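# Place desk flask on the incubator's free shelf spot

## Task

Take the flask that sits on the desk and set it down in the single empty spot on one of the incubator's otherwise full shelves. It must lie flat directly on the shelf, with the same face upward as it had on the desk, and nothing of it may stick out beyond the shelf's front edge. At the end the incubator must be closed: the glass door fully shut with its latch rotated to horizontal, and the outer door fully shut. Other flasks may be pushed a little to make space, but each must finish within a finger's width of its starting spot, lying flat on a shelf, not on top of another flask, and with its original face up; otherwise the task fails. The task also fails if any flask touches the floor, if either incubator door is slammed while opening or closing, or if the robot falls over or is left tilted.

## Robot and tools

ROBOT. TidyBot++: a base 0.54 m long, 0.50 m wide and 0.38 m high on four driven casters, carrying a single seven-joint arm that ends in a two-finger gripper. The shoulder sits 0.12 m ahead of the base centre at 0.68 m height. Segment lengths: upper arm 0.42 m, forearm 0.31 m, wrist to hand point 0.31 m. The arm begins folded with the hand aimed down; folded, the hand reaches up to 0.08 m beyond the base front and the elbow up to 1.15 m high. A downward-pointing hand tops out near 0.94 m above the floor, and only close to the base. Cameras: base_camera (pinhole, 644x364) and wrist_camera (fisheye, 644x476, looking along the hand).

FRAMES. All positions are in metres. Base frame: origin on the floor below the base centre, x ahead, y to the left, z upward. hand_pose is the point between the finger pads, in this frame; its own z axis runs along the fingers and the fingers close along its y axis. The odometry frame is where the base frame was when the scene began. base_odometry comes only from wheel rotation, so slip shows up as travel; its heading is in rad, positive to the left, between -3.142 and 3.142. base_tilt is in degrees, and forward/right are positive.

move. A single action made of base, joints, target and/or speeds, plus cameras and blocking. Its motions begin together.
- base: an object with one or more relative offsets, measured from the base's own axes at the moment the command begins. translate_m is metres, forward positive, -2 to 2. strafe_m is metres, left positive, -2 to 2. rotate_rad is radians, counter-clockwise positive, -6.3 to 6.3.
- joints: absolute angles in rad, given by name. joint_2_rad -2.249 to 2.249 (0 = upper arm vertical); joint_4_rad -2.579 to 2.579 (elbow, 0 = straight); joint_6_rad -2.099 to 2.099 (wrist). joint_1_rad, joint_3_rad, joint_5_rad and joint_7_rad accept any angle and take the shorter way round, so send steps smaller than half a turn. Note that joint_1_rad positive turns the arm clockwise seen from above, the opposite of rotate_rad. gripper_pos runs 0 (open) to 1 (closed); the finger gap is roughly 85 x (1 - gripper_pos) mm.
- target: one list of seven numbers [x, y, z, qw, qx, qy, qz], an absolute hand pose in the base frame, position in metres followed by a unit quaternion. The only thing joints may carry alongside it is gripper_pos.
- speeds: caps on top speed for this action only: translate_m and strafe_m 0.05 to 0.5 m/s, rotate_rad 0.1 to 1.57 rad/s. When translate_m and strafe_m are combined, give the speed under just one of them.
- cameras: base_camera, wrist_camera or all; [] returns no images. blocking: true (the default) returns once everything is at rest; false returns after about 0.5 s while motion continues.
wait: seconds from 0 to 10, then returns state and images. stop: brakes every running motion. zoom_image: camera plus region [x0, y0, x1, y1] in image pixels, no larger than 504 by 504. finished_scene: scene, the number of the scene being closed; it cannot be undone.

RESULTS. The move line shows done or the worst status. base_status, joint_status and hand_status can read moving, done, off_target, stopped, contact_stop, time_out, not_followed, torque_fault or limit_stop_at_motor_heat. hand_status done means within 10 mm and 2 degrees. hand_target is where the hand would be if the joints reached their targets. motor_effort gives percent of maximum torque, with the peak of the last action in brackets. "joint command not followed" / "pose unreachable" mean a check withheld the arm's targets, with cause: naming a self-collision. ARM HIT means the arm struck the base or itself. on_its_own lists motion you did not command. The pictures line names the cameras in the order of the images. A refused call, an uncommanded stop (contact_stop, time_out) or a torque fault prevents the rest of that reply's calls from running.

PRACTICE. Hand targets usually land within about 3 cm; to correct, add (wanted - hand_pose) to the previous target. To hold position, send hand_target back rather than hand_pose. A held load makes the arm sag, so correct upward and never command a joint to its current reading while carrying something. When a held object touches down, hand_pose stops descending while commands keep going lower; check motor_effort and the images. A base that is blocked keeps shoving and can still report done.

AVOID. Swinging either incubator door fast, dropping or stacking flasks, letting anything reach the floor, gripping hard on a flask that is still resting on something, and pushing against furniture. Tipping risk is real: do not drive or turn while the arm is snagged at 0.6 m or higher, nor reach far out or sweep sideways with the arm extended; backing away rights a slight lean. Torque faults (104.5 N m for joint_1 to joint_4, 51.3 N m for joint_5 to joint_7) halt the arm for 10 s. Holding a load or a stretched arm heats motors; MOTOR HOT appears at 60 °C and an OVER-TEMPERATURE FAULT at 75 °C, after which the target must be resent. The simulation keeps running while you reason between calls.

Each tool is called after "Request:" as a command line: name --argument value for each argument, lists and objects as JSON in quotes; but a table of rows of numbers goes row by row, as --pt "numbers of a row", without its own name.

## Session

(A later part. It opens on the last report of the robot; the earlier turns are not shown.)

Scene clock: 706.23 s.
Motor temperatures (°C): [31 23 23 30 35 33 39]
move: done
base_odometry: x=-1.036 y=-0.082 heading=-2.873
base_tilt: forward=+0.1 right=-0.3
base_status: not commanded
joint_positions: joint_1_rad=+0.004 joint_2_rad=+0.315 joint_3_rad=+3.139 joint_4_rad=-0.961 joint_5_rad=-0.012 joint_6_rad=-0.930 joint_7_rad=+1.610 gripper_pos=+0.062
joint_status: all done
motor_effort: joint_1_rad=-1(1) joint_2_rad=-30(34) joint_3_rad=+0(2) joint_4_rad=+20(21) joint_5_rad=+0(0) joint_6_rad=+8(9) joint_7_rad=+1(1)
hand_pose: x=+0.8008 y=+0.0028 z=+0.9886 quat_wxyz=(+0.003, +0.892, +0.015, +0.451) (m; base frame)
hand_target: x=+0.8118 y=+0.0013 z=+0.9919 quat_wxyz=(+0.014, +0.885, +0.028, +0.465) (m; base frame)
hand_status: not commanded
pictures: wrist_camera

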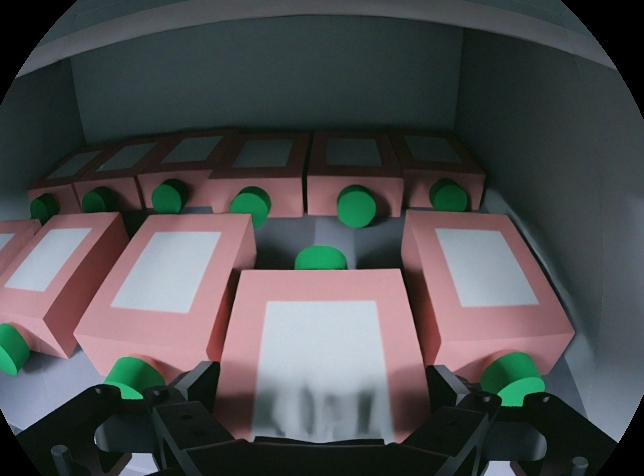

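Request:
move --joints '{"joint_2_rad": 0.338}' --cameras '["wrist_camera"]'

Scene clock: 709.90 s.
Motor temperatures (°C): [31 23 23 30 35 33 39]
move: done
base_odometry: x=-1.036 y=-0.082 heading=-2.873
base_tilt: forward=+0.0 right=-0.2
base_status: not commanded
joint_positions: joint_1_rad=+0.004 joint_2_rad=+0.315 joint_3_rad=+3.139 joint_4_rad=-0.961 joint_5_rad=-0.012 joint_6_rad=-0.929 joint_7_rad=+1.610 gripper_pos=+0.062
joint_status: all done
motor_effort: joint_1_rad=-1(1) joint_2_rad=-27(30) joint_3_rad=+0(2) joint_4_rad=+20(21) joint_5_rad=+0(1) joint_6_rad=+8(8) joint_7_rad=+1(1)
hand_pose: x=+0.8009 y=+0.0028 z=+0.9885 quat_wxyz=(+0.003, +0.892, +0.015, +0.451) (m; base frame)
hand_target: x=+0.8157 y=+0.0013 z=+0.9829 quat_wxyz=(+0.014, +0.888, +0.028, +0.460) (m; base frame)
hand_status: not commanded
pictures: wrist_camera

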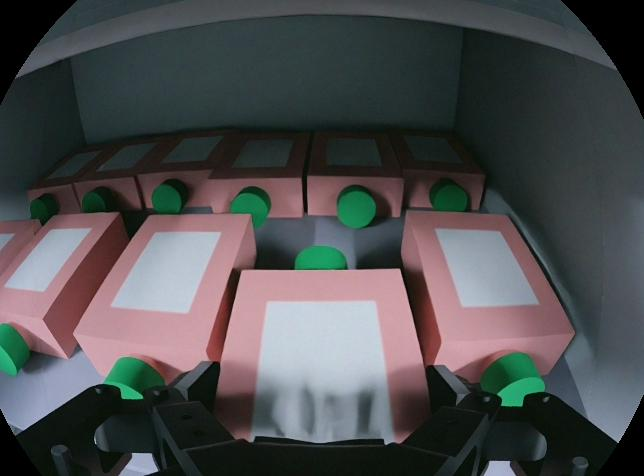

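Request:
move --joints '{"gripper_pos": 0.0}' --cameras '["wrist_camera"]'

Scene clock: 719.73 s.
Motor temperatures (°C): [31 23 23 30 35 33 39]
move: done
base_odometry: x=-1.036 y=-0.082 heading=-2.873
base_tilt: forward=+0.0 right=-0.3
base_status: not commanded
joint_positions: joint_1_rad=+0.004 joint_2_rad=+0.315 joint_3_rad=+3.139 joint_4_rad=-0.961 joint_5_rad=-0.012 joint_6_rad=-0.929 joint_7_rad=+1.610 gripper_pos=+0.000
joint_status: all done
motor_effort: joint_1_rad=+0(1) joint_2_rad=-27(27) joint_3_rad=-1(2) joint_4_rad=+20(20) joint_5_rad=+0(1) joint_6_rad=+8(8) joint_7_rad=+1(1)
hand_pose: x=+0.8010 y=+0.0028 z=+0.9885 quat_wxyz=(+0.003, +0.892, +0.015, +0.451) (m; base frame)
hand_target: x=+0.8157 y=+0.0013 z=+0.9829 quat_wxyz=(+0.014, +0.888, +0.028, +0.460) (m; base frame)
hand_status: not commanded
pictures: wrist_camera

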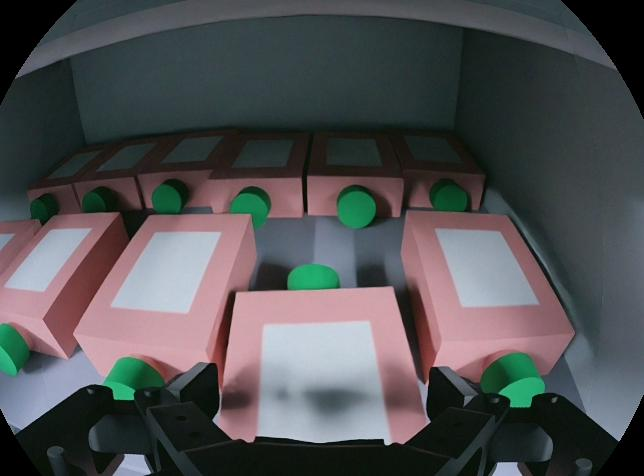

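Request:
move --base '{"translate_m": -0.1, "strafe_m": -0.007}' --speeds '{"translate_m": 0.06}' --cameras '["wrist_camera"]'

Scene clock: 728.37 s.
Motor temperatures (°C): [31 23 23 30 35 33 39]
move: done
base_odometry: x=-0.942 y=-0.048 heading=-2.873
base_tilt: forward=+0.1 right=-0.3
base_status: done
joint_positions: joint_1_rad=+0.004 joint_2_rad=+0.337 joint_3_rad=+3.139 joint_4_rad=-0.961 joint_5_rad=-0.012 joint_6_rad=-0.921 joint_7_rad=+1.610 gripper_pos=+0.000
joint_status: not commanded
motor_effort: joint_1_rad=+0(2) joint_2_rad=-33(34) joint_3_rad=-1(2) joint_4_rad=+20(21) joint_5_rad=+0(1) joint_6_rad=+7(8) joint_7_rad=+1(1)
hand_pose: x=+0.8088 y=+0.0027 z=+0.9757 quat_wxyz=(+0.003, +0.895, +0.015, +0.445) (m; base frame)
hand_target: x=+0.8157 y=+0.0013 z=+0.9829 quat_wxyz=(+0.014, +0.888, +0.028, +0.460) (m; base frame)
hand_status: not commanded
pictures: wrist_camera

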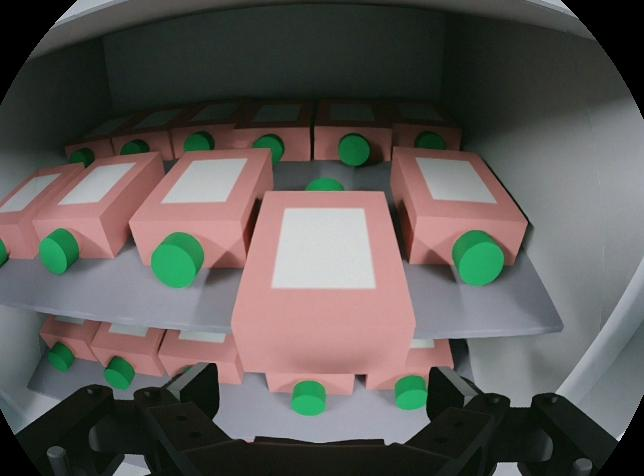

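Request:
move --base '{"translate_m": -0.06, "strafe_m": -0.003}' --speeds '{"translate_m": 0.1}' --joints '{"gripper_pos": 1.0, "joint_2_rad": 0.3}' --cameras '["wrist_camera"]'

Request:
zoom_image --camera "wrist_camera" --region '[140, 120, 560, 450]'

Scene clock: 739.27 s.
Motor temperatures (°C): [31 23 23 30 35 33 39]
move: done
base_odometry: x=-0.885 y=-0.029 heading=-2.873
base_tilt: forward=+0.1 right=-0.3
base_status: done
joint_positions: joint_1_rad=+0.004 joint_2_rad=+0.311 joint_3_rad=+3.139 joint_4_rad=-0.961 joint_5_rad=-0.012 joint_6_rad=-0.921 joint_7_rad=+1.610 gripper_pos=+0.999
joint_status: all done
motor_effort: joint_1_rad=+0(2) joint_2_rad=-32(36) joint_3_rad=-1(2) joint_4_rad=+20(22) joint_5_rad=+0(0) joint_6_rad=+7(8) joint_7_rad=+1(1)
hand_pose: x=+0.8012 y=+0.0027 z=+0.9931 quat_wxyz=(+0.003, +0.890, +0.015, +0.456) (m; base frame)
hand_target: x=+0.8038 y=+0.0013 z=+1.0092 quat_wxyz=(+0.015, +0.879, +0.027, +0.476) (m; base frame)
hand_status: not commanded
pictures: wrist_camera

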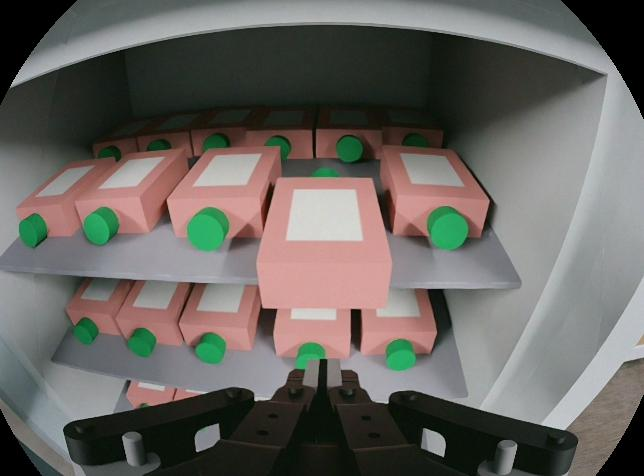

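Scaled by 1.200.

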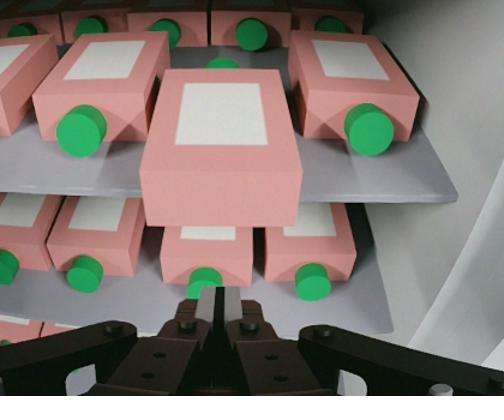

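Request:
move --base '{"translate_m": 0.09, "strafe_m": 0.007}' --speeds '{"translate_m": 0.05}' --cameras '["wrist_camera"]'

Request:
zoom_image --camera "wrist_camera" --region '[140, 120, 560, 450]'

Scene clock: 750.47 s.
Motor temperatures (°C): [31 23 23 30 35 33 39]
move: done
base_odometry: x=-0.970 y=-0.060 heading=-2.873
base_tilt: forward=+0.1 right=-0.3
base_status: done
joint_positions: joint_1_rad=+0.004 joint_2_rad=+0.310 joint_3_rad=+3.139 joint_4_rad=-0.961 joint_5_rad=-0.012 joint_6_rad=-0.921 joint_7_rad=+1.610 gripper_pos=+0.999
joint_status: not commanded
motor_effort: joint_1_rad=+1(2) joint_2_rad=-32(34) joint_3_rad=-1(2) joint_4_rad=+20(21) joint_5_rad=+0(1) joint_6_rad=+7(8) joint_7_rad=+0(1)
hand_pose: x=+0.8009 y=+0.0027 z=+0.9938 quat_wxyz=(+0.003, +0.889, +0.015, +0.457) (m; base frame)
hand_target: x=+0.8038 y=+0.0013 z=+1.0092 quat_wxyz=(+0.015, +0.879, +0.027, +0.476) (m; base frame)
hand_status: not commanded
pictures: wrist_camera

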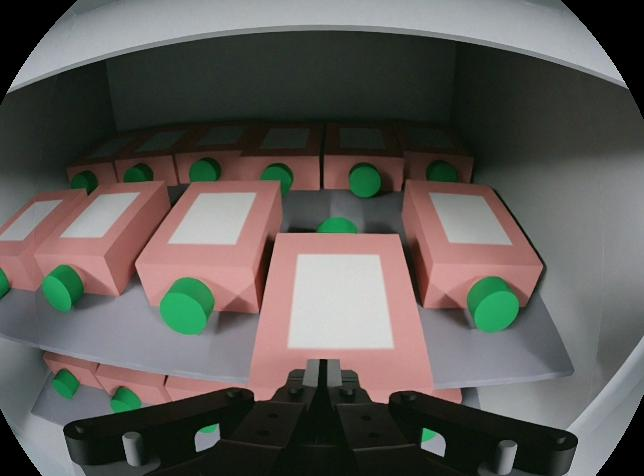

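Scaled by 1.200.

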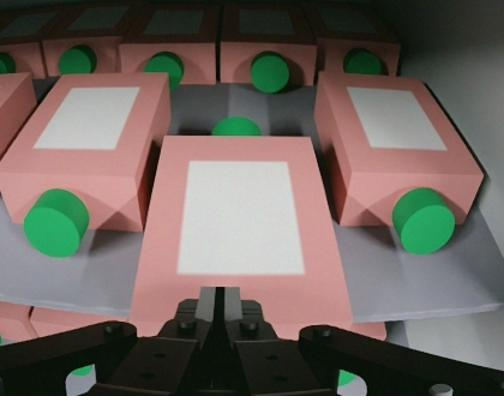

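Request:
move --base '{"strafe_m": -0.007, "translate_m": -0.01}' --cameras '[]'

Request:
move --base '{"translate_m": 0.03, "strafe_m": 0.002}' --speeds '{"translate_m": 0.05}' --cameras '["wrist_camera"]'

Request:
zoom_image --camera "wrist_camera" --region '[140, 120, 560, 450]'

Scene clock: 762.77 s.
Motor temperatures (°C): [31 23 23 30 35 33 39]
move: done
base_odometry: x=-0.962 y=-0.051 heading=-2.873
base_tilt: forward=+0.1 right=-0.3
base_status: done
joint_positions: joint_1_rad=+0.004 joint_2_rad=+0.306 joint_3_rad=+3.139 joint_4_rad=-0.961 joint_5_rad=-0.012 joint_6_rad=-0.921 joint_7_rad=+1.610 gripper_pos=+0.999
joint_status: not commanded
motor_effort: joint_1_rad=+0(3) joint_2_rad=-31(35) joint_3_rad=-2(3) joint_4_rad=+20(21) joint_5_rad=+0(1) joint_6_rad=+8(8) joint_7_rad=+1(1)
hand_pose: x=+0.7995 y=+0.0032 z=+0.9968 quat_wxyz=(+0.003, +0.888, +0.015, +0.459) (m; base frame)
hand_target: x=+0.8038 y=+0.0013 z=+1.0092 quat_wxyz=(+0.015, +0.879, +0.027, +0.476) (m; base frame)
hand_status: not commanded
pictures: none
No camera images: "cameras" was empty.

Scene clock: 763.83 s.
Motor temperatures (°C): [31 23 23 30 35 33 39]
move: done
base_odometry: x=-0.990 y=-0.061 heading=-2.872
base_tilt: forward=+0.1 right=-0.4
base_status: done
joint_positions: joint_1_rad=+0.004 joint_2_rad=+0.306 joint_3_rad=+3.139 joint_4_rad=-0.961 joint_5_rad=-0.012 joint_6_rad=-0.921 joint_7_rad=+1.610 gripper_pos=+0.999
joint_status: not commanded
motor_effort: joint_1_rad=+0(2) joint_2_rad=-32(35) joint_3_rad=-1(2) joint_4_rad=+21(21) joint_5_rad=+0(0) joint_6_rad=+8(8) joint_7_rad=+0(1)
hand_pose: x=+0.7996 y=+0.0032 z=+0.9966 quat_wxyz=(+0.003, +0.888, +0.015, +0.459) (m; base frame)
hand_target: x=+0.8038 y=+0.0013 z=+1.0092 quat_wxyz=(+0.015, +0.879, +0.027, +0.476) (m; base frame)
hand_status: not commanded
pictures: wrist_camera

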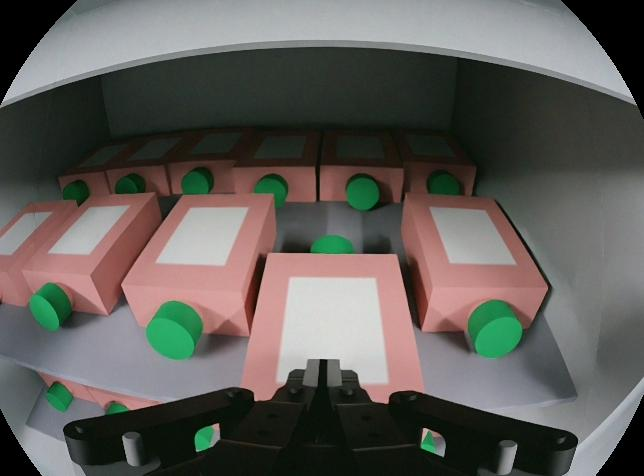

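Scaled by 1.200.

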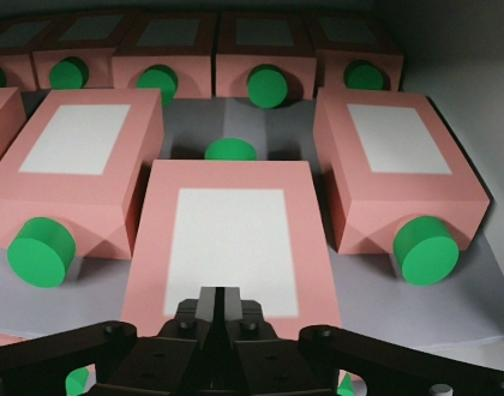

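Request:
move --base '{"translate_m": -0.08, "strafe_m": -0.005}' --speeds '{"translate_m": 0.06}' --cameras '[]'

Request:
move --joints '{"joint_2_rad": 0.325}' --cameras '["wrist_camera"]'

Request:
zoom_image --camera "wrist_camera" --region '[140, 120, 560, 450]'

Scene clock: 784.93 s.
Motor temperatures (°C): [31 23 23 30 35 33 39]
move: done
base_odometry: x=-0.914 y=-0.035 heading=-2.872
base_tilt: forward=+0.1 right=-0.3
base_status: done
joint_positions: joint_1_rad=+0.004 joint_2_rad=+0.306 joint_3_rad=+3.139 joint_4_rad=-0.961 joint_5_rad=-0.012 joint_6_rad=-0.921 joint_7_rad=+1.610 gripper_pos=+0.999
joint_status: not commanded
motor_effort: joint_1_rad=+0(3) joint_2_rad=-32(35) joint_3_rad=-2(2) joint_4_rad=+20(21) joint_5_rad=+0(1) joint_6_rad=+7(8) joint_7_rad=+1(1)
hand_pose: x=+0.7996 y=+0.0032 z=+0.9966 quat_wxyz=(+0.003, +0.888, +0.016, +0.459) (m; base frame)
hand_target: x=+0.8038 y=+0.0013 z=+1.0092 quat_wxyz=(+0.015, +0.879, +0.027, +0.476) (m; base frame)
hand_status: not commanded
pictures: none
No camera images: "cameras" was empty.

Scene clock: 785.63 s.
Motor temperatures (°C): [31 23 23 30 35 33 39]
move: done
base_odometry: x=-0.914 y=-0.035 heading=-2.872
base_tilt: forward=+0.0 right=-0.3
base_status: not commanded
joint_positions: joint_1_rad=+0.004 joint_2_rad=+0.321 joint_3_rad=+3.139 joint_4_rad=-0.961 joint_5_rad=-0.012 joint_6_rad=-0.921 joint_7_rad=+1.610 gripper_pos=+0.999
joint_status: all done
motor_effort: joint_1_rad=+0(1) joint_2_rad=-32(33) joint_3_rad=-1(2) joint_4_rad=+21(21) joint_5_rad=+0(1) joint_6_rad=+7(8) joint_7_rad=+0(1)
hand_pose: x=+0.8042 y=+0.0032 z=+0.9866 quat_wxyz=(+0.003, +0.892, +0.016, +0.452) (m; base frame)
hand_target: x=+0.8118 y=+0.0013 z=+0.9919 quat_wxyz=(+0.014, +0.885, +0.028, +0.465) (m; base frame)
hand_status: not commanded
pictures: wrist_camera

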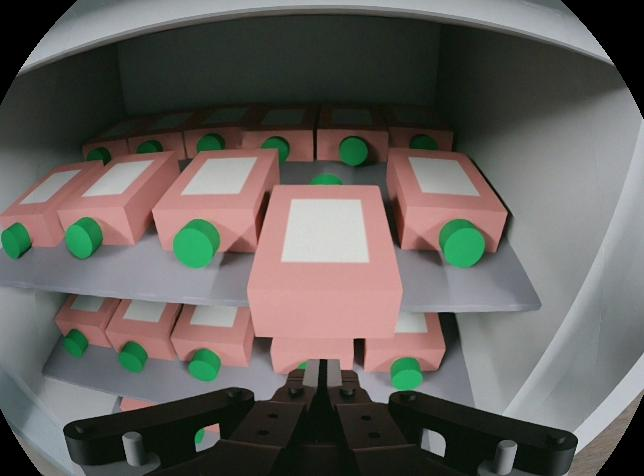

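Scaled by 1.200.

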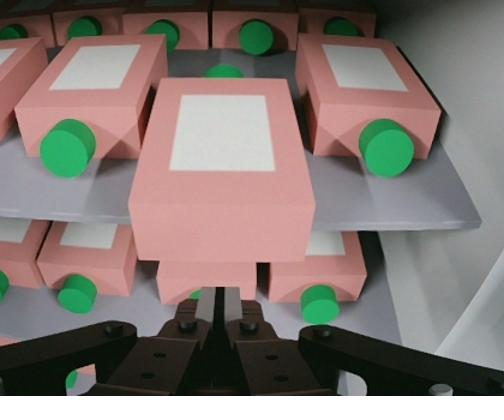

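Request:
move --base '{"translate_m": 0.05, "strafe_m": 0.002}' --speeds '{"translate_m": 0.05}' --cameras '["wrist_camera"]'

Request:
zoom_image --camera "wrist_camera" --region '[140, 120, 560, 450]'

Scene clock: 798.93 s.
Motor temperatures (°C): [31 23 23 30 35 33 39]
move: done
base_odometry: x=-0.962 y=-0.050 heading=-2.872
base_tilt: forward=+0.1 right=-0.3
base_status: done
joint_positions: joint_1_rad=+0.004 joint_2_rad=+0.325 joint_3_rad=+3.139 joint_4_rad=-0.961 joint_5_rad=-0.012 joint_6_rad=-0.921 joint_7_rad=+1.610 gripper_pos=+0.999
joint_status: not commanded
motor_effort: joint_1_rad=+0(1) joint_2_rad=-32(35) joint_3_rad=-1(2) joint_4_rad=+21(21) joint_5_rad=+0(1) joint_6_rad=+7(8) joint_7_rad=+1(1)
hand_pose: x=+0.8053 y=+0.0032 z=+0.9840 quat_wxyz=(+0.003, +0.893, +0.016, +0.451) (m; base frame)
hand_target: x=+0.8118 y=+0.0013 z=+0.9919 quat_wxyz=(+0.014, +0.885, +0.028, +0.465) (m; base frame)
hand_status: not commanded
pictures: wrist_camera

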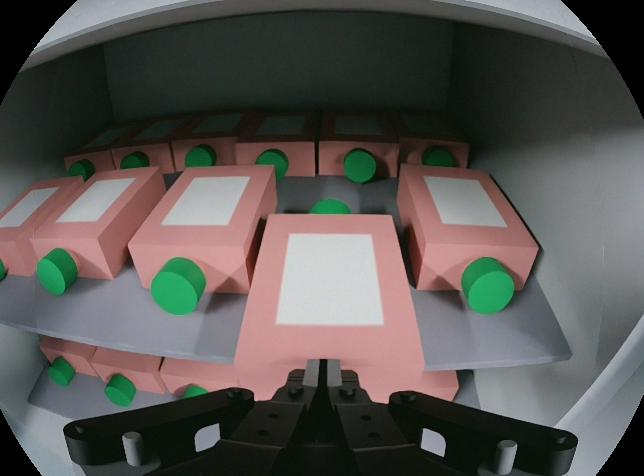

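Scaled by 1.200.

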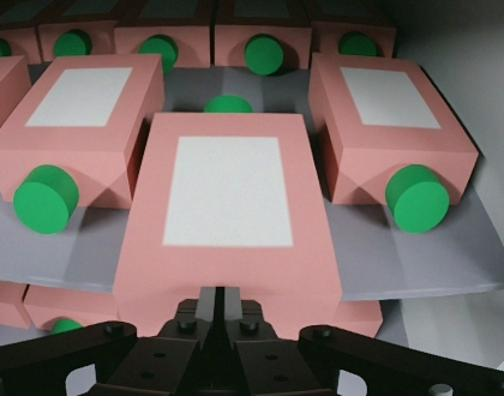

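Request:
move --base '{"translate_m": 0.025, "strafe_m": 0.0}' --speeds '{"translate_m": 0.05}' --cameras '["wrist_camera"]'

Request:
zoom_image --camera "wrist_camera" --region '[140, 120, 560, 450]'

Scene clock: 812.60 s.
Motor temperatures (°C): [31 23 23 30 35 33 39]
move: done
base_odometry: x=-0.986 y=-0.057 heading=-2.872
base_tilt: forward=+0.1 right=-0.3
base_status: done
joint_positions: joint_1_rad=+0.004 joint_2_rad=+0.325 joint_3_rad=+3.139 joint_4_rad=-0.961 joint_5_rad=-0.012 joint_6_rad=-0.920 joint_7_rad=+1.610 gripper_pos=+0.999
joint_status: not commanded
motor_effort: joint_1_rad=+0(2) joint_2_rad=-33(34) joint_3_rad=-1(2) joint_4_rad=+21(21) joint_5_rad=+0(0) joint_6_rad=+7(8) joint_7_rad=+1(1)
hand_pose: x=+0.8056 y=+0.0032 z=+0.9843 quat_wxyz=(+0.003, +0.892, +0.016, +0.451) (m; base frame)
hand_target: x=+0.8118 y=+0.0013 z=+0.9919 quat_wxyz=(+0.014, +0.885, +0.028, +0.465) (m; base frame)
hand_status: not commanded
pictures: wrist_camera

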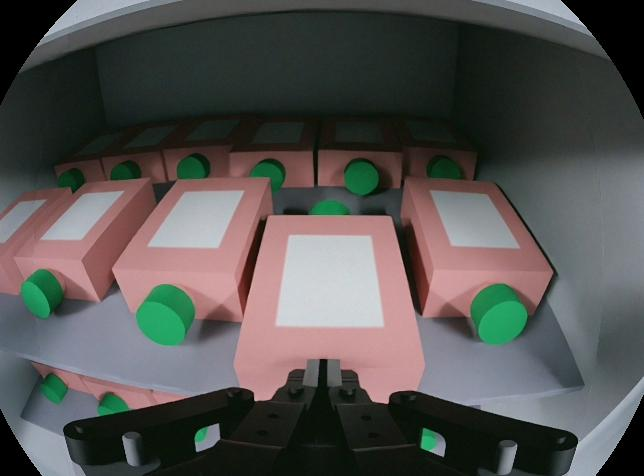

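Scaled by 1.200.

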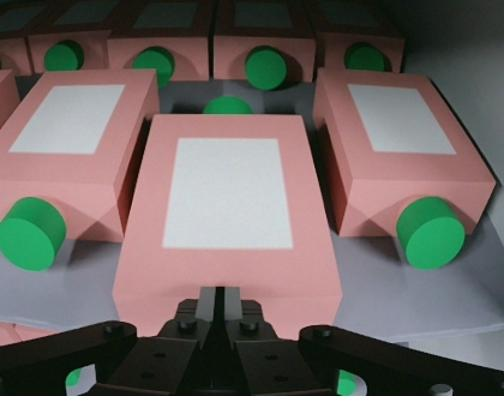

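Request:
move --base '{"translate_m": 0.02, "strafe_m": 0.0}' --speeds '{"translate_m": 0.05}' --cameras '["wrist_camera"]'

Request:
zoom_image --camera "wrist_camera" --region '[140, 120, 560, 450]'

Scene clock: 820.43 s.
Motor temperatures (°C): [31 23 23 30 35 33 39]
move: done
base_odometry: x=-1.006 y=-0.062 heading=-2.871
base_tilt: forward=+0.1 right=-0.3
base_status: done
joint_positions: joint_1_rad=+0.004 joint_2_rad=+0.324 joint_3_rad=+3.139 joint_4_rad=-0.961 joint_5_rad=-0.012 joint_6_rad=-0.919 joint_7_rad=+1.610 gripper_pos=+0.999
joint_status: not commanded
motor_effort: joint_1_rad=+0(1) joint_2_rad=-32(33) joint_3_rad=-1(2) joint_4_rad=+20(21) joint_5_rad=+0(0) joint_6_rad=+7(8) joint_7_rad=+0(1)
hand_pose: x=+0.8056 y=+0.0032 z=+0.9847 quat_wxyz=(+0.003, +0.892, +0.015, +0.452) (m; base frame)
hand_target: x=+0.8118 y=+0.0013 z=+0.9919 quat_wxyz=(+0.014, +0.885, +0.028, +0.465) (m; base frame)
hand_status: not commanded
pictures: wrist_camera

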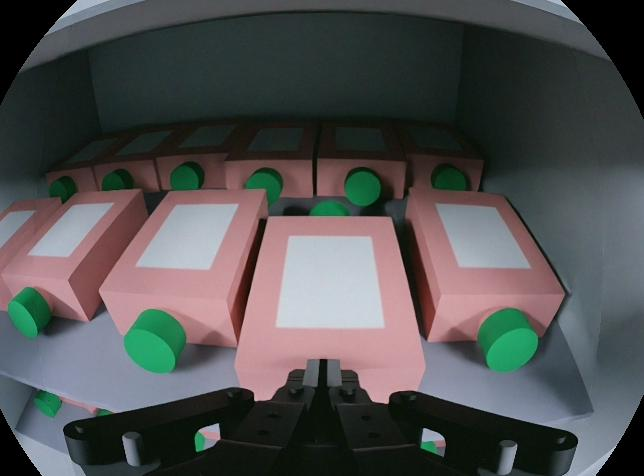

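Scaled by 1.200.

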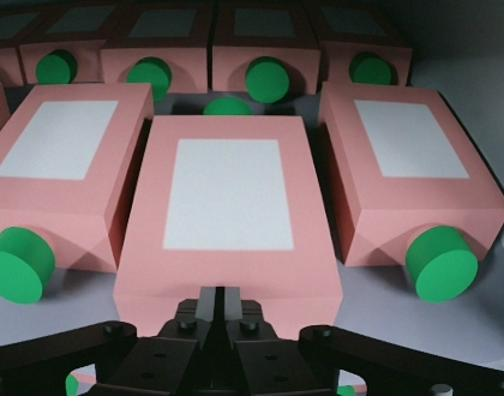

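Request:
move --base '{"translate_m": 0.009, "strafe_m": 0.0}' --speeds '{"translate_m": 0.05}' --cameras '[]'

Request:
move --base '{"translate_m": -0.15, "strafe_m": -0.009}' --speeds '{"translate_m": 0.1}' --cameras '["wrist_camera"]'

Request:
zoom_image --camera "wrist_camera" --region '[60, 90, 560, 370]'

Scene clock: 836.63 s.
Motor temperatures (°C): [31 23 23 30 35 32 39]
move: done
base_odometry: x=-1.014 y=-0.065 heading=-2.871
base_tilt: forward=+0.0 right=-0.3
base_status: done
joint_positions: joint_1_rad=+0.004 joint_2_rad=+0.325 joint_3_rad=+3.139 joint_4_rad=-0.961 joint_5_rad=-0.012 joint_6_rad=-0.918 joint_7_rad=+1.610 gripper_pos=+0.999
joint_status: not commanded
motor_effort: joint_1_rad=+0(2) joint_2_rad=-31(33) joint_3_rad=+0(2) joint_4_rad=+20(21) joint_5_rad=+0(0) joint_6_rad=+7(8) joint_7_rad=+0(1)
hand_pose: x=+0.8060 y=+0.0032 z=+0.9847 quat_wxyz=(+0.003, +0.892, +0.015, +0.452) (m; base frame)
hand_target: x=+0.8118 y=+0.0013 z=+0.9919 quat_wxyz=(+0.014, +0.885, +0.028, +0.465) (m; base frame)
hand_status: not commanded
pictures: none
No camera images: "cameras" was empty.

Scene clock: 838.70 s.
Motor temperatures (°C): [31 23 23 30 35 32 39]
move: done
base_odometry: x=-0.872 y=-0.016 heading=-2.871
base_tilt: forward=+0.0 right=-0.3
base_status: done
joint_positions: joint_1_rad=+0.004 joint_2_rad=+0.329 joint_3_rad=+3.139 joint_4_rad=-0.961 joint_5_rad=-0.012 joint_6_rad=-0.918 joint_7_rad=+1.610 gripper_pos=+0.999
joint_status: not commanded
motor_effort: joint_1_rad=+1(1) joint_2_rad=-32(35) joint_3_rad=-1(2) joint_4_rad=+20(21) joint_5_rad=+0(1) joint_6_rad=+8(8) joint_7_rad=+0(1)
hand_pose: x=+0.8073 y=+0.0032 z=+0.9817 quat_wxyz=(+0.003, +0.893, +0.015, +0.450) (m; base frame)
hand_target: x=+0.8118 y=+0.0013 z=+0.9919 quat_wxyz=(+0.014, +0.885, +0.028, +0.465) (m; base frame)
hand_status: not commanded
pictures: wrist_camera

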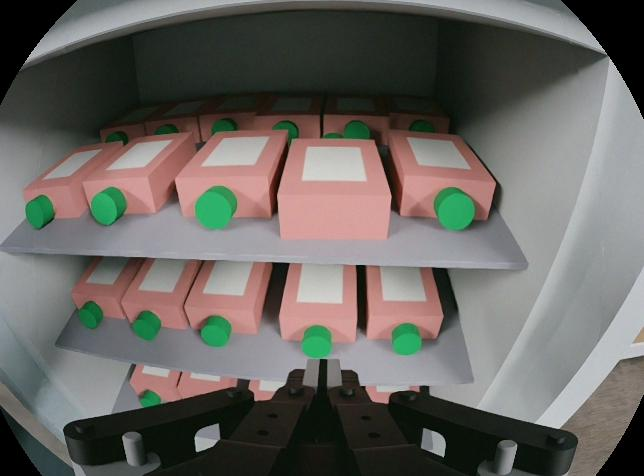

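Scaled by 1.008.

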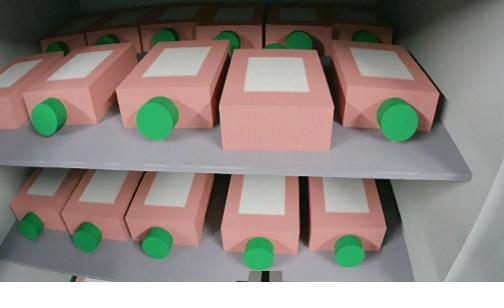

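Request:
move --base '{"translate_m": -0.5, "strafe_m": -0.03}' --speeds '{"translate_m": 0.3}' --cameras '[]'

Request:
move --base '{"translate_m": -0.3}' --joints '{"joint_2_rad": -0.342, "joint_4_rad": -2.3, "joint_6_rad": 0.25, "joint_7_rad": 1.57}' --cameras '["wrist_camera", "base_camera"]'

Scene clock: 848.30 s.
Motor temperatures (°C): [31 23 23 30 35 32 39]
move: done
base_odometry: x=-0.398 y=+0.147 heading=-2.871
base_tilt: forward=+0.1 right=-0.3
base_status: done
joint_positions: joint_1_rad=+0.004 joint_2_rad=+0.330 joint_3_rad=+3.139 joint_4_rad=-0.961 joint_5_rad=-0.012 joint_6_rad=-0.918 joint_7_rad=+1.610 gripper_pos=+0.999
joint_status: not commanded
motor_effort: joint_1_rad=+0(2) joint_2_rad=-33(36) joint_3_rad=-1(2) joint_4_rad=+21(22) joint_5_rad=+0(1) joint_6_rad=+7(8) joint_7_rad=+0(1)
hand_pose: x=+0.8076 y=+0.0032 z=+0.9809 quat_wxyz=(+0.003, +0.893, +0.015, +0.450) (m; base frame)
hand_target: x=+0.8118 y=+0.0013 z=+0.9919 quat_wxyz=(+0.014, +0.885, +0.028, +0.465) (m; base frame)
hand_status: not commanded
pictures: none
No camera images: "cameras" was empty.

Scene clock: 851.20 s.
Motor temperatures (°C): [31 23 23 30 35 32 39]
move: done
base_odometry: x=-0.109 y=+0.227 heading=-2.871
base_tilt: forward=+0.0 right=-0.3
base_status: done
joint_positions: joint_1_rad=+0.004 joint_2_rad=-0.325 joint_3_rad=+3.139 joint_4_rad=-2.288 joint_5_rad=-0.012 joint_6_rad=+0.205 joint_7_rad=+1.610 gripper_pos=+0.999
joint_status: all done
motor_effort: joint_1_rad=-1(1) joint_2_rad=-9(35) joint_3_rad=+0(2) joint_4_rad=+21(23) joint_5_rad=+0(1) joint_6_rad=+9(10) joint_7_rad=+1(1)
hand_pose: x=+0.5809 y=+0.0000 z=+0.9021 quat_wxyz=(+0.010, +0.770, +0.009, +0.638) (m; base frame)
hand_target: x=+0.5774 y=+0.0013 z=+0.9169 quat_wxyz=(+0.000, +0.754, +0.000, +0.657) (m; base frame)
hand_status: not commanded
pictures: base_camera, wrist_camera

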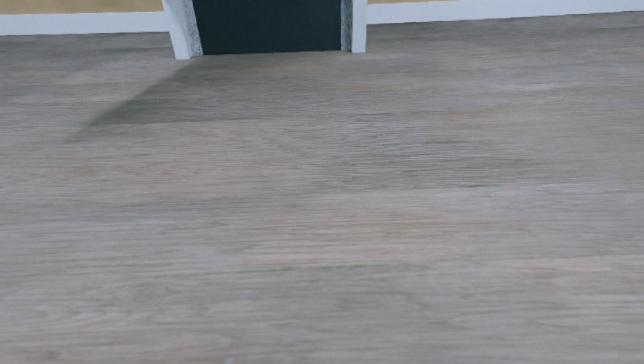

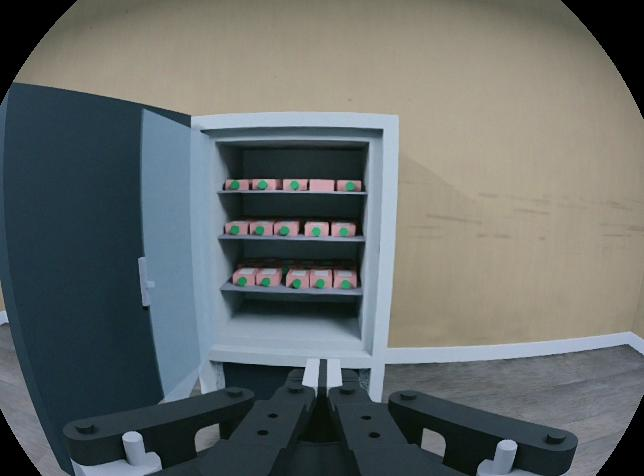

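Request:
move --base '{"strafe_m": 0.45}' --speeds '{"strafe_m": 0.3}' --joints '{"joint_2_rad": -0.065, "joint_4_rad": -1.96, "joint_6_rad": 0.375, "joint_7_rad": 1.53}' --cameras '["wrist_camera"]'

Scene clock: 893.17 s.
Motor temperatures (°C): [31 22 23 30 35 32 39]
move: done
base_odometry: x=+0.011 y=-0.207 heading=-2.871
base_tilt: forward=+0.1 right=-0.3
base_status: done
joint_positions: joint_1_rad=+0.003 joint_2_rad=-0.072 joint_3_rad=+3.139 joint_4_rad=-1.979 joint_5_rad=-0.012 joint_6_rad=+0.331 joint_7_rad=+1.604 gripper_pos=+0.999
joint_status: all done
motor_effort: joint_1_rad=+0(2) joint_2_rad=-18(19) joint_3_rad=+0(2) joint_4_rad=+21(23) joint_5_rad=+0(1) joint_6_rad=+9(10) joint_7_rad=+1(1)
hand_pose: x=+0.6966 y=-0.0001 z=+0.9961 quat_wxyz=(+0.009, +0.709, +0.006, +0.705) (m; base frame)
hand_target: x=+0.7006 y=+0.0013 z=+1.0174 quat_wxyz=(-0.015, +0.689, -0.014, +0.725) (m; base frame)
hand_status: not commanded
pictures: wrist_camera

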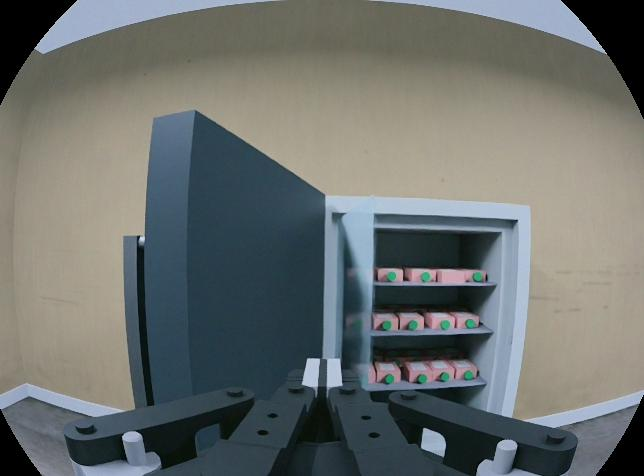

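Request:
move --base '{"translate_m": 0.33, "strafe_m": 0.025}' --speeds '{"translate_m": 0.2}' --cameras '["wrist_camera"]'

Scene clock: 902.90 s.
Motor temperatures (°C): [31 22 23 30 35 32 39]
move: done
base_odometry: x=-0.300 y=-0.319 heading=-2.870
base_tilt: forward=+0.1 right=-0.3
base_status: done
joint_positions: joint_1_rad=+0.003 joint_2_rad=-0.064 joint_3_rad=+3.139 joint_4_rad=-1.977 joint_5_rad=-0.012 joint_6_rad=+0.333 joint_7_rad=+1.604 gripper_pos=+0.999
joint_status: not commanded
motor_effort: joint_1_rad=-1(2) joint_2_rad=-19(21) joint_3_rad=+0(2) joint_4_rad=+21(22) joint_5_rad=+1(1) joint_6_rad=+9(9) joint_7_rad=+1(1)
hand_pose: x=+0.6995 y=-0.0001 z=+0.9933 quat_wxyz=(+0.009, +0.710, +0.006, +0.704) (m; base frame)
hand_target: x=+0.7006 y=+0.0013 z=+1.0174 quat_wxyz=(-0.015, +0.689, -0.014, +0.725) (m; base frame)
hand_status: not commanded
pictures: wrist_camera

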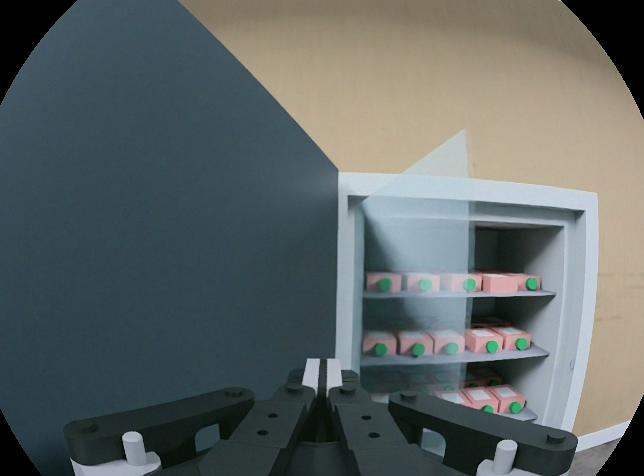

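Request:
move --base '{"translate_m": 0.06, "strafe_m": -0.01}' --speeds '{"translate_m": 0.1}' --cameras '["wrist_camera"]'

Scene clock: 924.20 s.
Motor temperatures (°C): [31 22 23 30 35 32 39]
move: done
base_odometry: x=-0.360 y=-0.326 heading=-2.870
base_tilt: forward=+0.1 right=-0.3
base_status: done
joint_positions: joint_1_rad=+0.003 joint_2_rad=-0.061 joint_3_rad=+3.139 joint_4_rad=-1.977 joint_5_rad=-0.012 joint_6_rad=+0.334 joint_7_rad=+1.604 gripper_pos=+0.999
joint_status: not commanded
motor_effort: joint_1_rad=+0(1) joint_2_rad=-19(21) joint_3_rad=-1(1) joint_4_rad=+21(22) joint_5_rad=+0(1) joint_6_rad=+9(9) joint_7_rad=+0(1)
hand_pose: x=+0.7004 y=-0.0001 z=+0.9922 quat_wxyz=(+0.009, +0.711, +0.006, +0.703) (m; base frame)
hand_target: x=+0.7006 y=+0.0013 z=+1.0174 quat_wxyz=(-0.015, +0.689, -0.014, +0.725) (m; base frame)
hand_status: not commanded
pictures: wrist_camera

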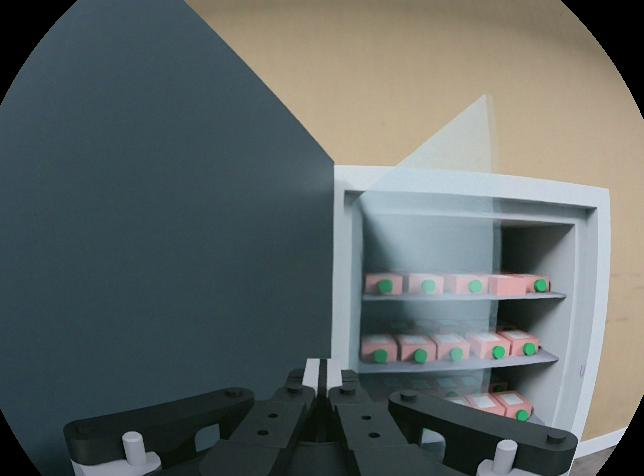

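Request:
move --base '{"translate_m": 0.065, "strafe_m": 0.0}' --speeds '{"translate_m": 0.1}' --cameras '["wrist_camera"]'

Scene clock: 934.47 s.
Motor temperatures (°C): [31 22 23 30 35 32 39]
move: done
base_odometry: x=-0.423 y=-0.343 heading=-2.870
base_tilt: forward=+0.0 right=-0.3
base_status: done
joint_positions: joint_1_rad=+0.003 joint_2_rad=-0.060 joint_3_rad=+3.139 joint_4_rad=-1.976 joint_5_rad=-0.012 joint_6_rad=+0.334 joint_7_rad=+1.604 gripper_pos=+0.999
joint_status: not commanded
motor_effort: joint_1_rad=+0(1) joint_2_rad=-19(21) joint_3_rad=+0(2) joint_4_rad=+21(22) joint_5_rad=+0(1) joint_6_rad=+9(9) joint_7_rad=+1(1)
hand_pose: x=+0.7007 y=-0.0001 z=+0.9920 quat_wxyz=(+0.009, +0.711, +0.006, +0.703) (m; base frame)
hand_target: x=+0.7006 y=+0.0013 z=+1.0174 quat_wxyz=(-0.015, +0.689, -0.014, +0.725) (m; base frame)
hand_status: not commanded
pictures: wrist_camera

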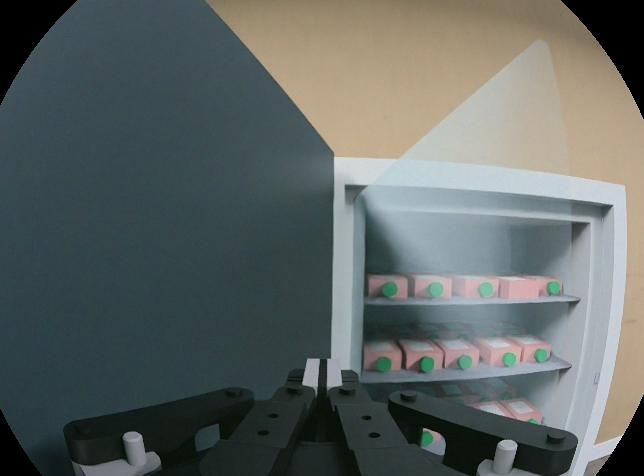

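Request:
move --base '{"strafe_m": -0.1}' --speeds '{"strafe_m": 0.08}' --cameras '["wrist_camera"]'

Scene clock: 942.10 s.
Motor temperatures (°C): [31 22 23 30 35 32 39]
move: done
base_odometry: x=-0.450 y=-0.247 heading=-2.870
base_tilt: forward=+0.1 right=-0.4
base_status: done
joint_positions: joint_1_rad=+0.000 joint_2_rad=-0.060 joint_3_rad=+3.139 joint_4_rad=-1.976 joint_5_rad=-0.012 joint_6_rad=+0.334 joint_7_rad=+1.604 gripper_pos=+0.999
joint_status: not commanded
motor_effort: joint_1_rad=-1(4) joint_2_rad=-18(20) joint_3_rad=-1(4) joint_4_rad=+21(22) joint_5_rad=+1(1) joint_6_rad=+9(9) joint_7_rad=+0(1)
hand_pose: x=+0.7007 y=+0.0015 z=+0.9921 quat_wxyz=(+0.008, +0.711, +0.007, +0.703) (m; base frame)
hand_target: x=+0.7006 y=+0.0013 z=+1.0174 quat_wxyz=(-0.015, +0.689, -0.014, +0.725) (m; base frame)
hand_status: not commanded
pictures: wrist_camera

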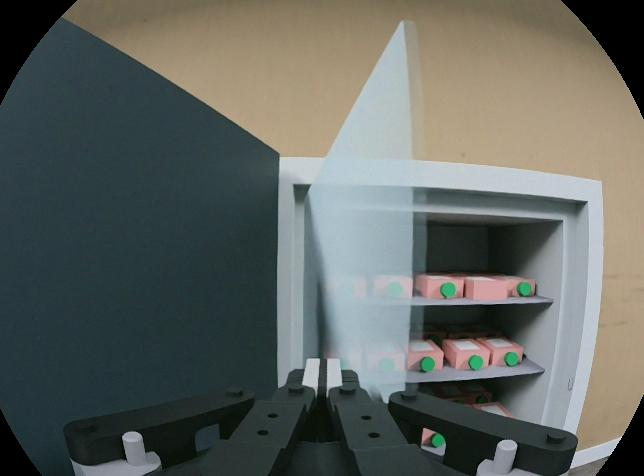

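Request:
move --base '{"translate_m": 0.045, "strafe_m": -0.171}' --speeds '{"strafe_m": 0.09}' --cameras '["wrist_camera"]'

Scene clock: 957.00 s.
Motor temperatures (°C): [31 22 23 30 35 32 39]
move: done
base_odometry: x=-0.539 y=-0.094 heading=-2.870
base_tilt: forward=+0.0 right=-0.3
base_status: done
joint_positions: joint_1_rad=+0.000 joint_2_rad=-0.060 joint_3_rad=+3.138 joint_4_rad=-1.976 joint_5_rad=-0.012 joint_6_rad=+0.334 joint_7_rad=+1.604 gripper_pos=+0.999
joint_status: not commanded
motor_effort: joint_1_rad=-1(2) joint_2_rad=-19(20) joint_3_rad=-1(3) joint_4_rad=+22(22) joint_5_rad=+0(1) joint_6_rad=+9(9) joint_7_rad=+1(1)
hand_pose: x=+0.7007 y=+0.0021 z=+0.9922 quat_wxyz=(+0.008, +0.711, +0.007, +0.703) (m; base frame)
hand_target: x=+0.7006 y=+0.0013 z=+1.0174 quat_wxyz=(-0.015, +0.689, -0.014, +0.725) (m; base frame)
hand_status: not commanded
pictures: wrist_camera

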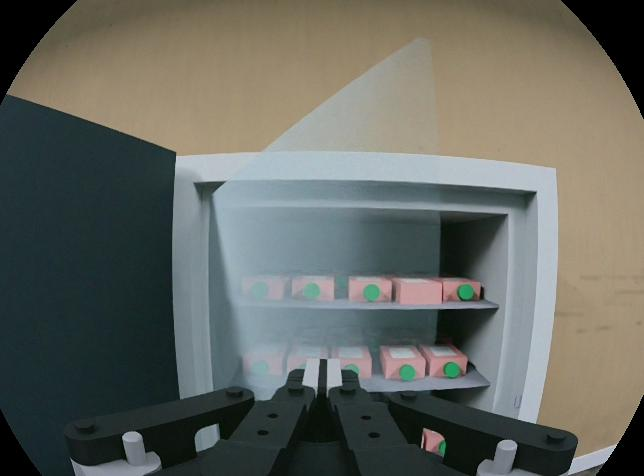

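Request:
move --base '{"translate_m": 0.1, "strafe_m": -0.145}' --speeds '{"strafe_m": 0.09}' --cameras '[]'

Request:
move --base '{"translate_m": 0.103, "strafe_m": -0.082}' --speeds '{"translate_m": 0.08}' --cameras '["wrist_camera"]'

Scene clock: 964.47 s.
Motor temperatures (°C): [31 22 23 30 35 32 39]
move: done
base_odometry: x=-0.675 y=+0.019 heading=-2.871
base_tilt: forward=+0.0 right=-0.3
base_status: done
joint_positions: joint_1_rad=+0.000 joint_2_rad=-0.061 joint_3_rad=+3.138 joint_4_rad=-1.976 joint_5_rad=-0.012 joint_6_rad=+0.335 joint_7_rad=+1.604 gripper_pos=+0.999
joint_status: not commanded
motor_effort: joint_1_rad=-1(3) joint_2_rad=-19(21) joint_3_rad=-1(3) joint_4_rad=+21(22) joint_5_rad=+0(1) joint_6_rad=+9(10) joint_7_rad=+1(1)
hand_pose: x=+0.7006 y=+0.0024 z=+0.9926 quat_wxyz=(+0.008, +0.711, +0.008, +0.704) (m; base frame)
hand_target: x=+0.7006 y=+0.0013 z=+1.0174 quat_wxyz=(-0.015, +0.689, -0.014, +0.725) (m; base frame)
hand_status: not commanded
pictures: none
No camera images: "cameras" was empty.

Scene clock: 966.63 s.
Motor temperatures (°C): [31 22 23 30 35 32 39]
move: done
base_odometry: x=-0.796 y=+0.071 heading=-2.871
base_tilt: forward=+0.1 right=-0.3
base_status: done
joint_positions: joint_1_rad=-0.001 joint_2_rad=-0.061 joint_3_rad=+3.138 joint_4_rad=-1.976 joint_5_rad=-0.012 joint_6_rad=+0.335 joint_7_rad=+1.604 gripper_pos=+0.999
joint_status: not commanded
motor_effort: joint_1_rad=-1(3) joint_2_rad=-19(21) joint_3_rad=-1(2) joint_4_rad=+21(24) joint_5_rad=+0(1) joint_6_rad=+9(10) joint_7_rad=+0(1)
hand_pose: x=+0.7005 y=+0.0027 z=+0.9931 quat_wxyz=(+0.007, +0.710, +0.008, +0.704) (m; base frame)
hand_target: x=+0.7006 y=+0.0013 z=+1.0174 quat_wxyz=(-0.015, +0.689, -0.014, +0.725) (m; base frame)
hand_status: not commanded
pictures: wrist_camera

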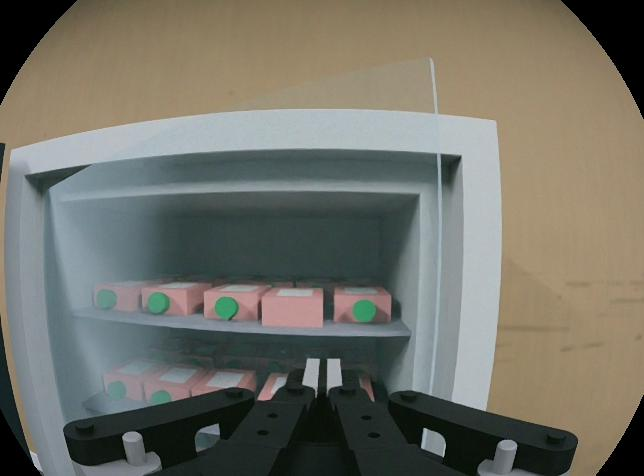

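Request:
move --base '{"translate_m": 0.12, "strafe_m": -0.045}' --speeds '{"translate_m": 0.07}' --cameras '["wrist_camera"]'

Scene clock: 974.10 s.
Motor temperatures (°C): [31 22 23 30 35 32 39]
move: done
base_odometry: x=-0.924 y=+0.082 heading=-2.871
base_tilt: forward=+0.1 right=-0.3
base_status: done
joint_positions: joint_1_rad=-0.001 joint_2_rad=-0.061 joint_3_rad=+3.138 joint_4_rad=-1.975 joint_5_rad=-0.012 joint_6_rad=+0.336 joint_7_rad=+1.604 gripper_pos=+0.999
joint_status: not commanded
motor_effort: joint_1_rad=+0(1) joint_2_rad=-19(22) joint_3_rad=-1(2) joint_4_rad=+21(22) joint_5_rad=+0(1) joint_6_rad=+9(9) joint_7_rad=+0(1)
hand_pose: x=+0.7006 y=+0.0027 z=+0.9934 quat_wxyz=(+0.007, +0.710, +0.008, +0.704) (m; base frame)
hand_target: x=+0.7006 y=+0.0013 z=+1.0174 quat_wxyz=(-0.015, +0.689, -0.014, +0.725) (m; base frame)
hand_status: not commanded
pictures: wrist_camera

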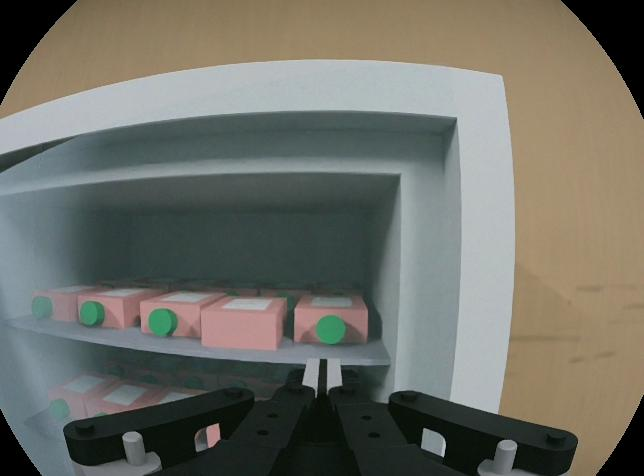

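Request:
move --base '{"translate_m": 0.07, "strafe_m": -0.01}' --speeds '{"translate_m": 0.05}'

Scene clock: 1000.70 s.
Motor temperatures (°C): [31 22 23 30 35 32 39]
move: done
base_odometry: x=-0.994 y=+0.073 heading=-2.871
base_tilt: forward=+0.1 right=-0.3
base_status: done
joint_positions: joint_1_rad=-0.001 joint_2_rad=-0.061 joint_3_rad=+3.138 joint_4_rad=-1.975 joint_5_rad=-0.012 joint_6_rad=+0.336 joint_7_rad=+1.604 gripper_pos=+0.999
joint_status: not commanded
motor_effort: joint_1_rad=+0(2) joint_2_rad=-19(21) joint_3_rad=-1(2) joint_4_rad=+21(23) joint_5_rad=+1(1) joint_6_rad=+9(10) joint_7_rad=+1(1)
hand_pose: x=+0.7006 y=+0.0027 z=+0.9937 quat_wxyz=(+0.007, +0.710, +0.008, +0.704) (m; base frame)
hand_target: x=+0.7006 y=+0.0013 z=+1.0174 quat_wxyz=(-0.015, +0.689, -0.014, +0.725) (m; base frame)
hand_status: not commanded
pictures: base_camera, wrist_camera

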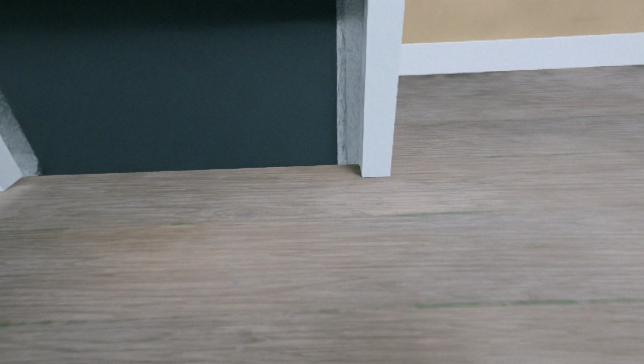

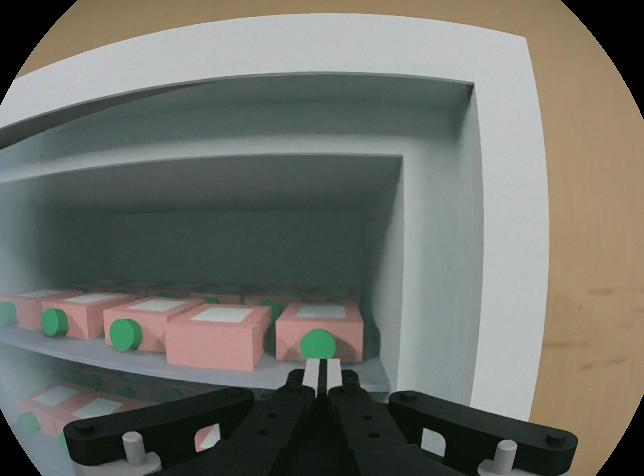

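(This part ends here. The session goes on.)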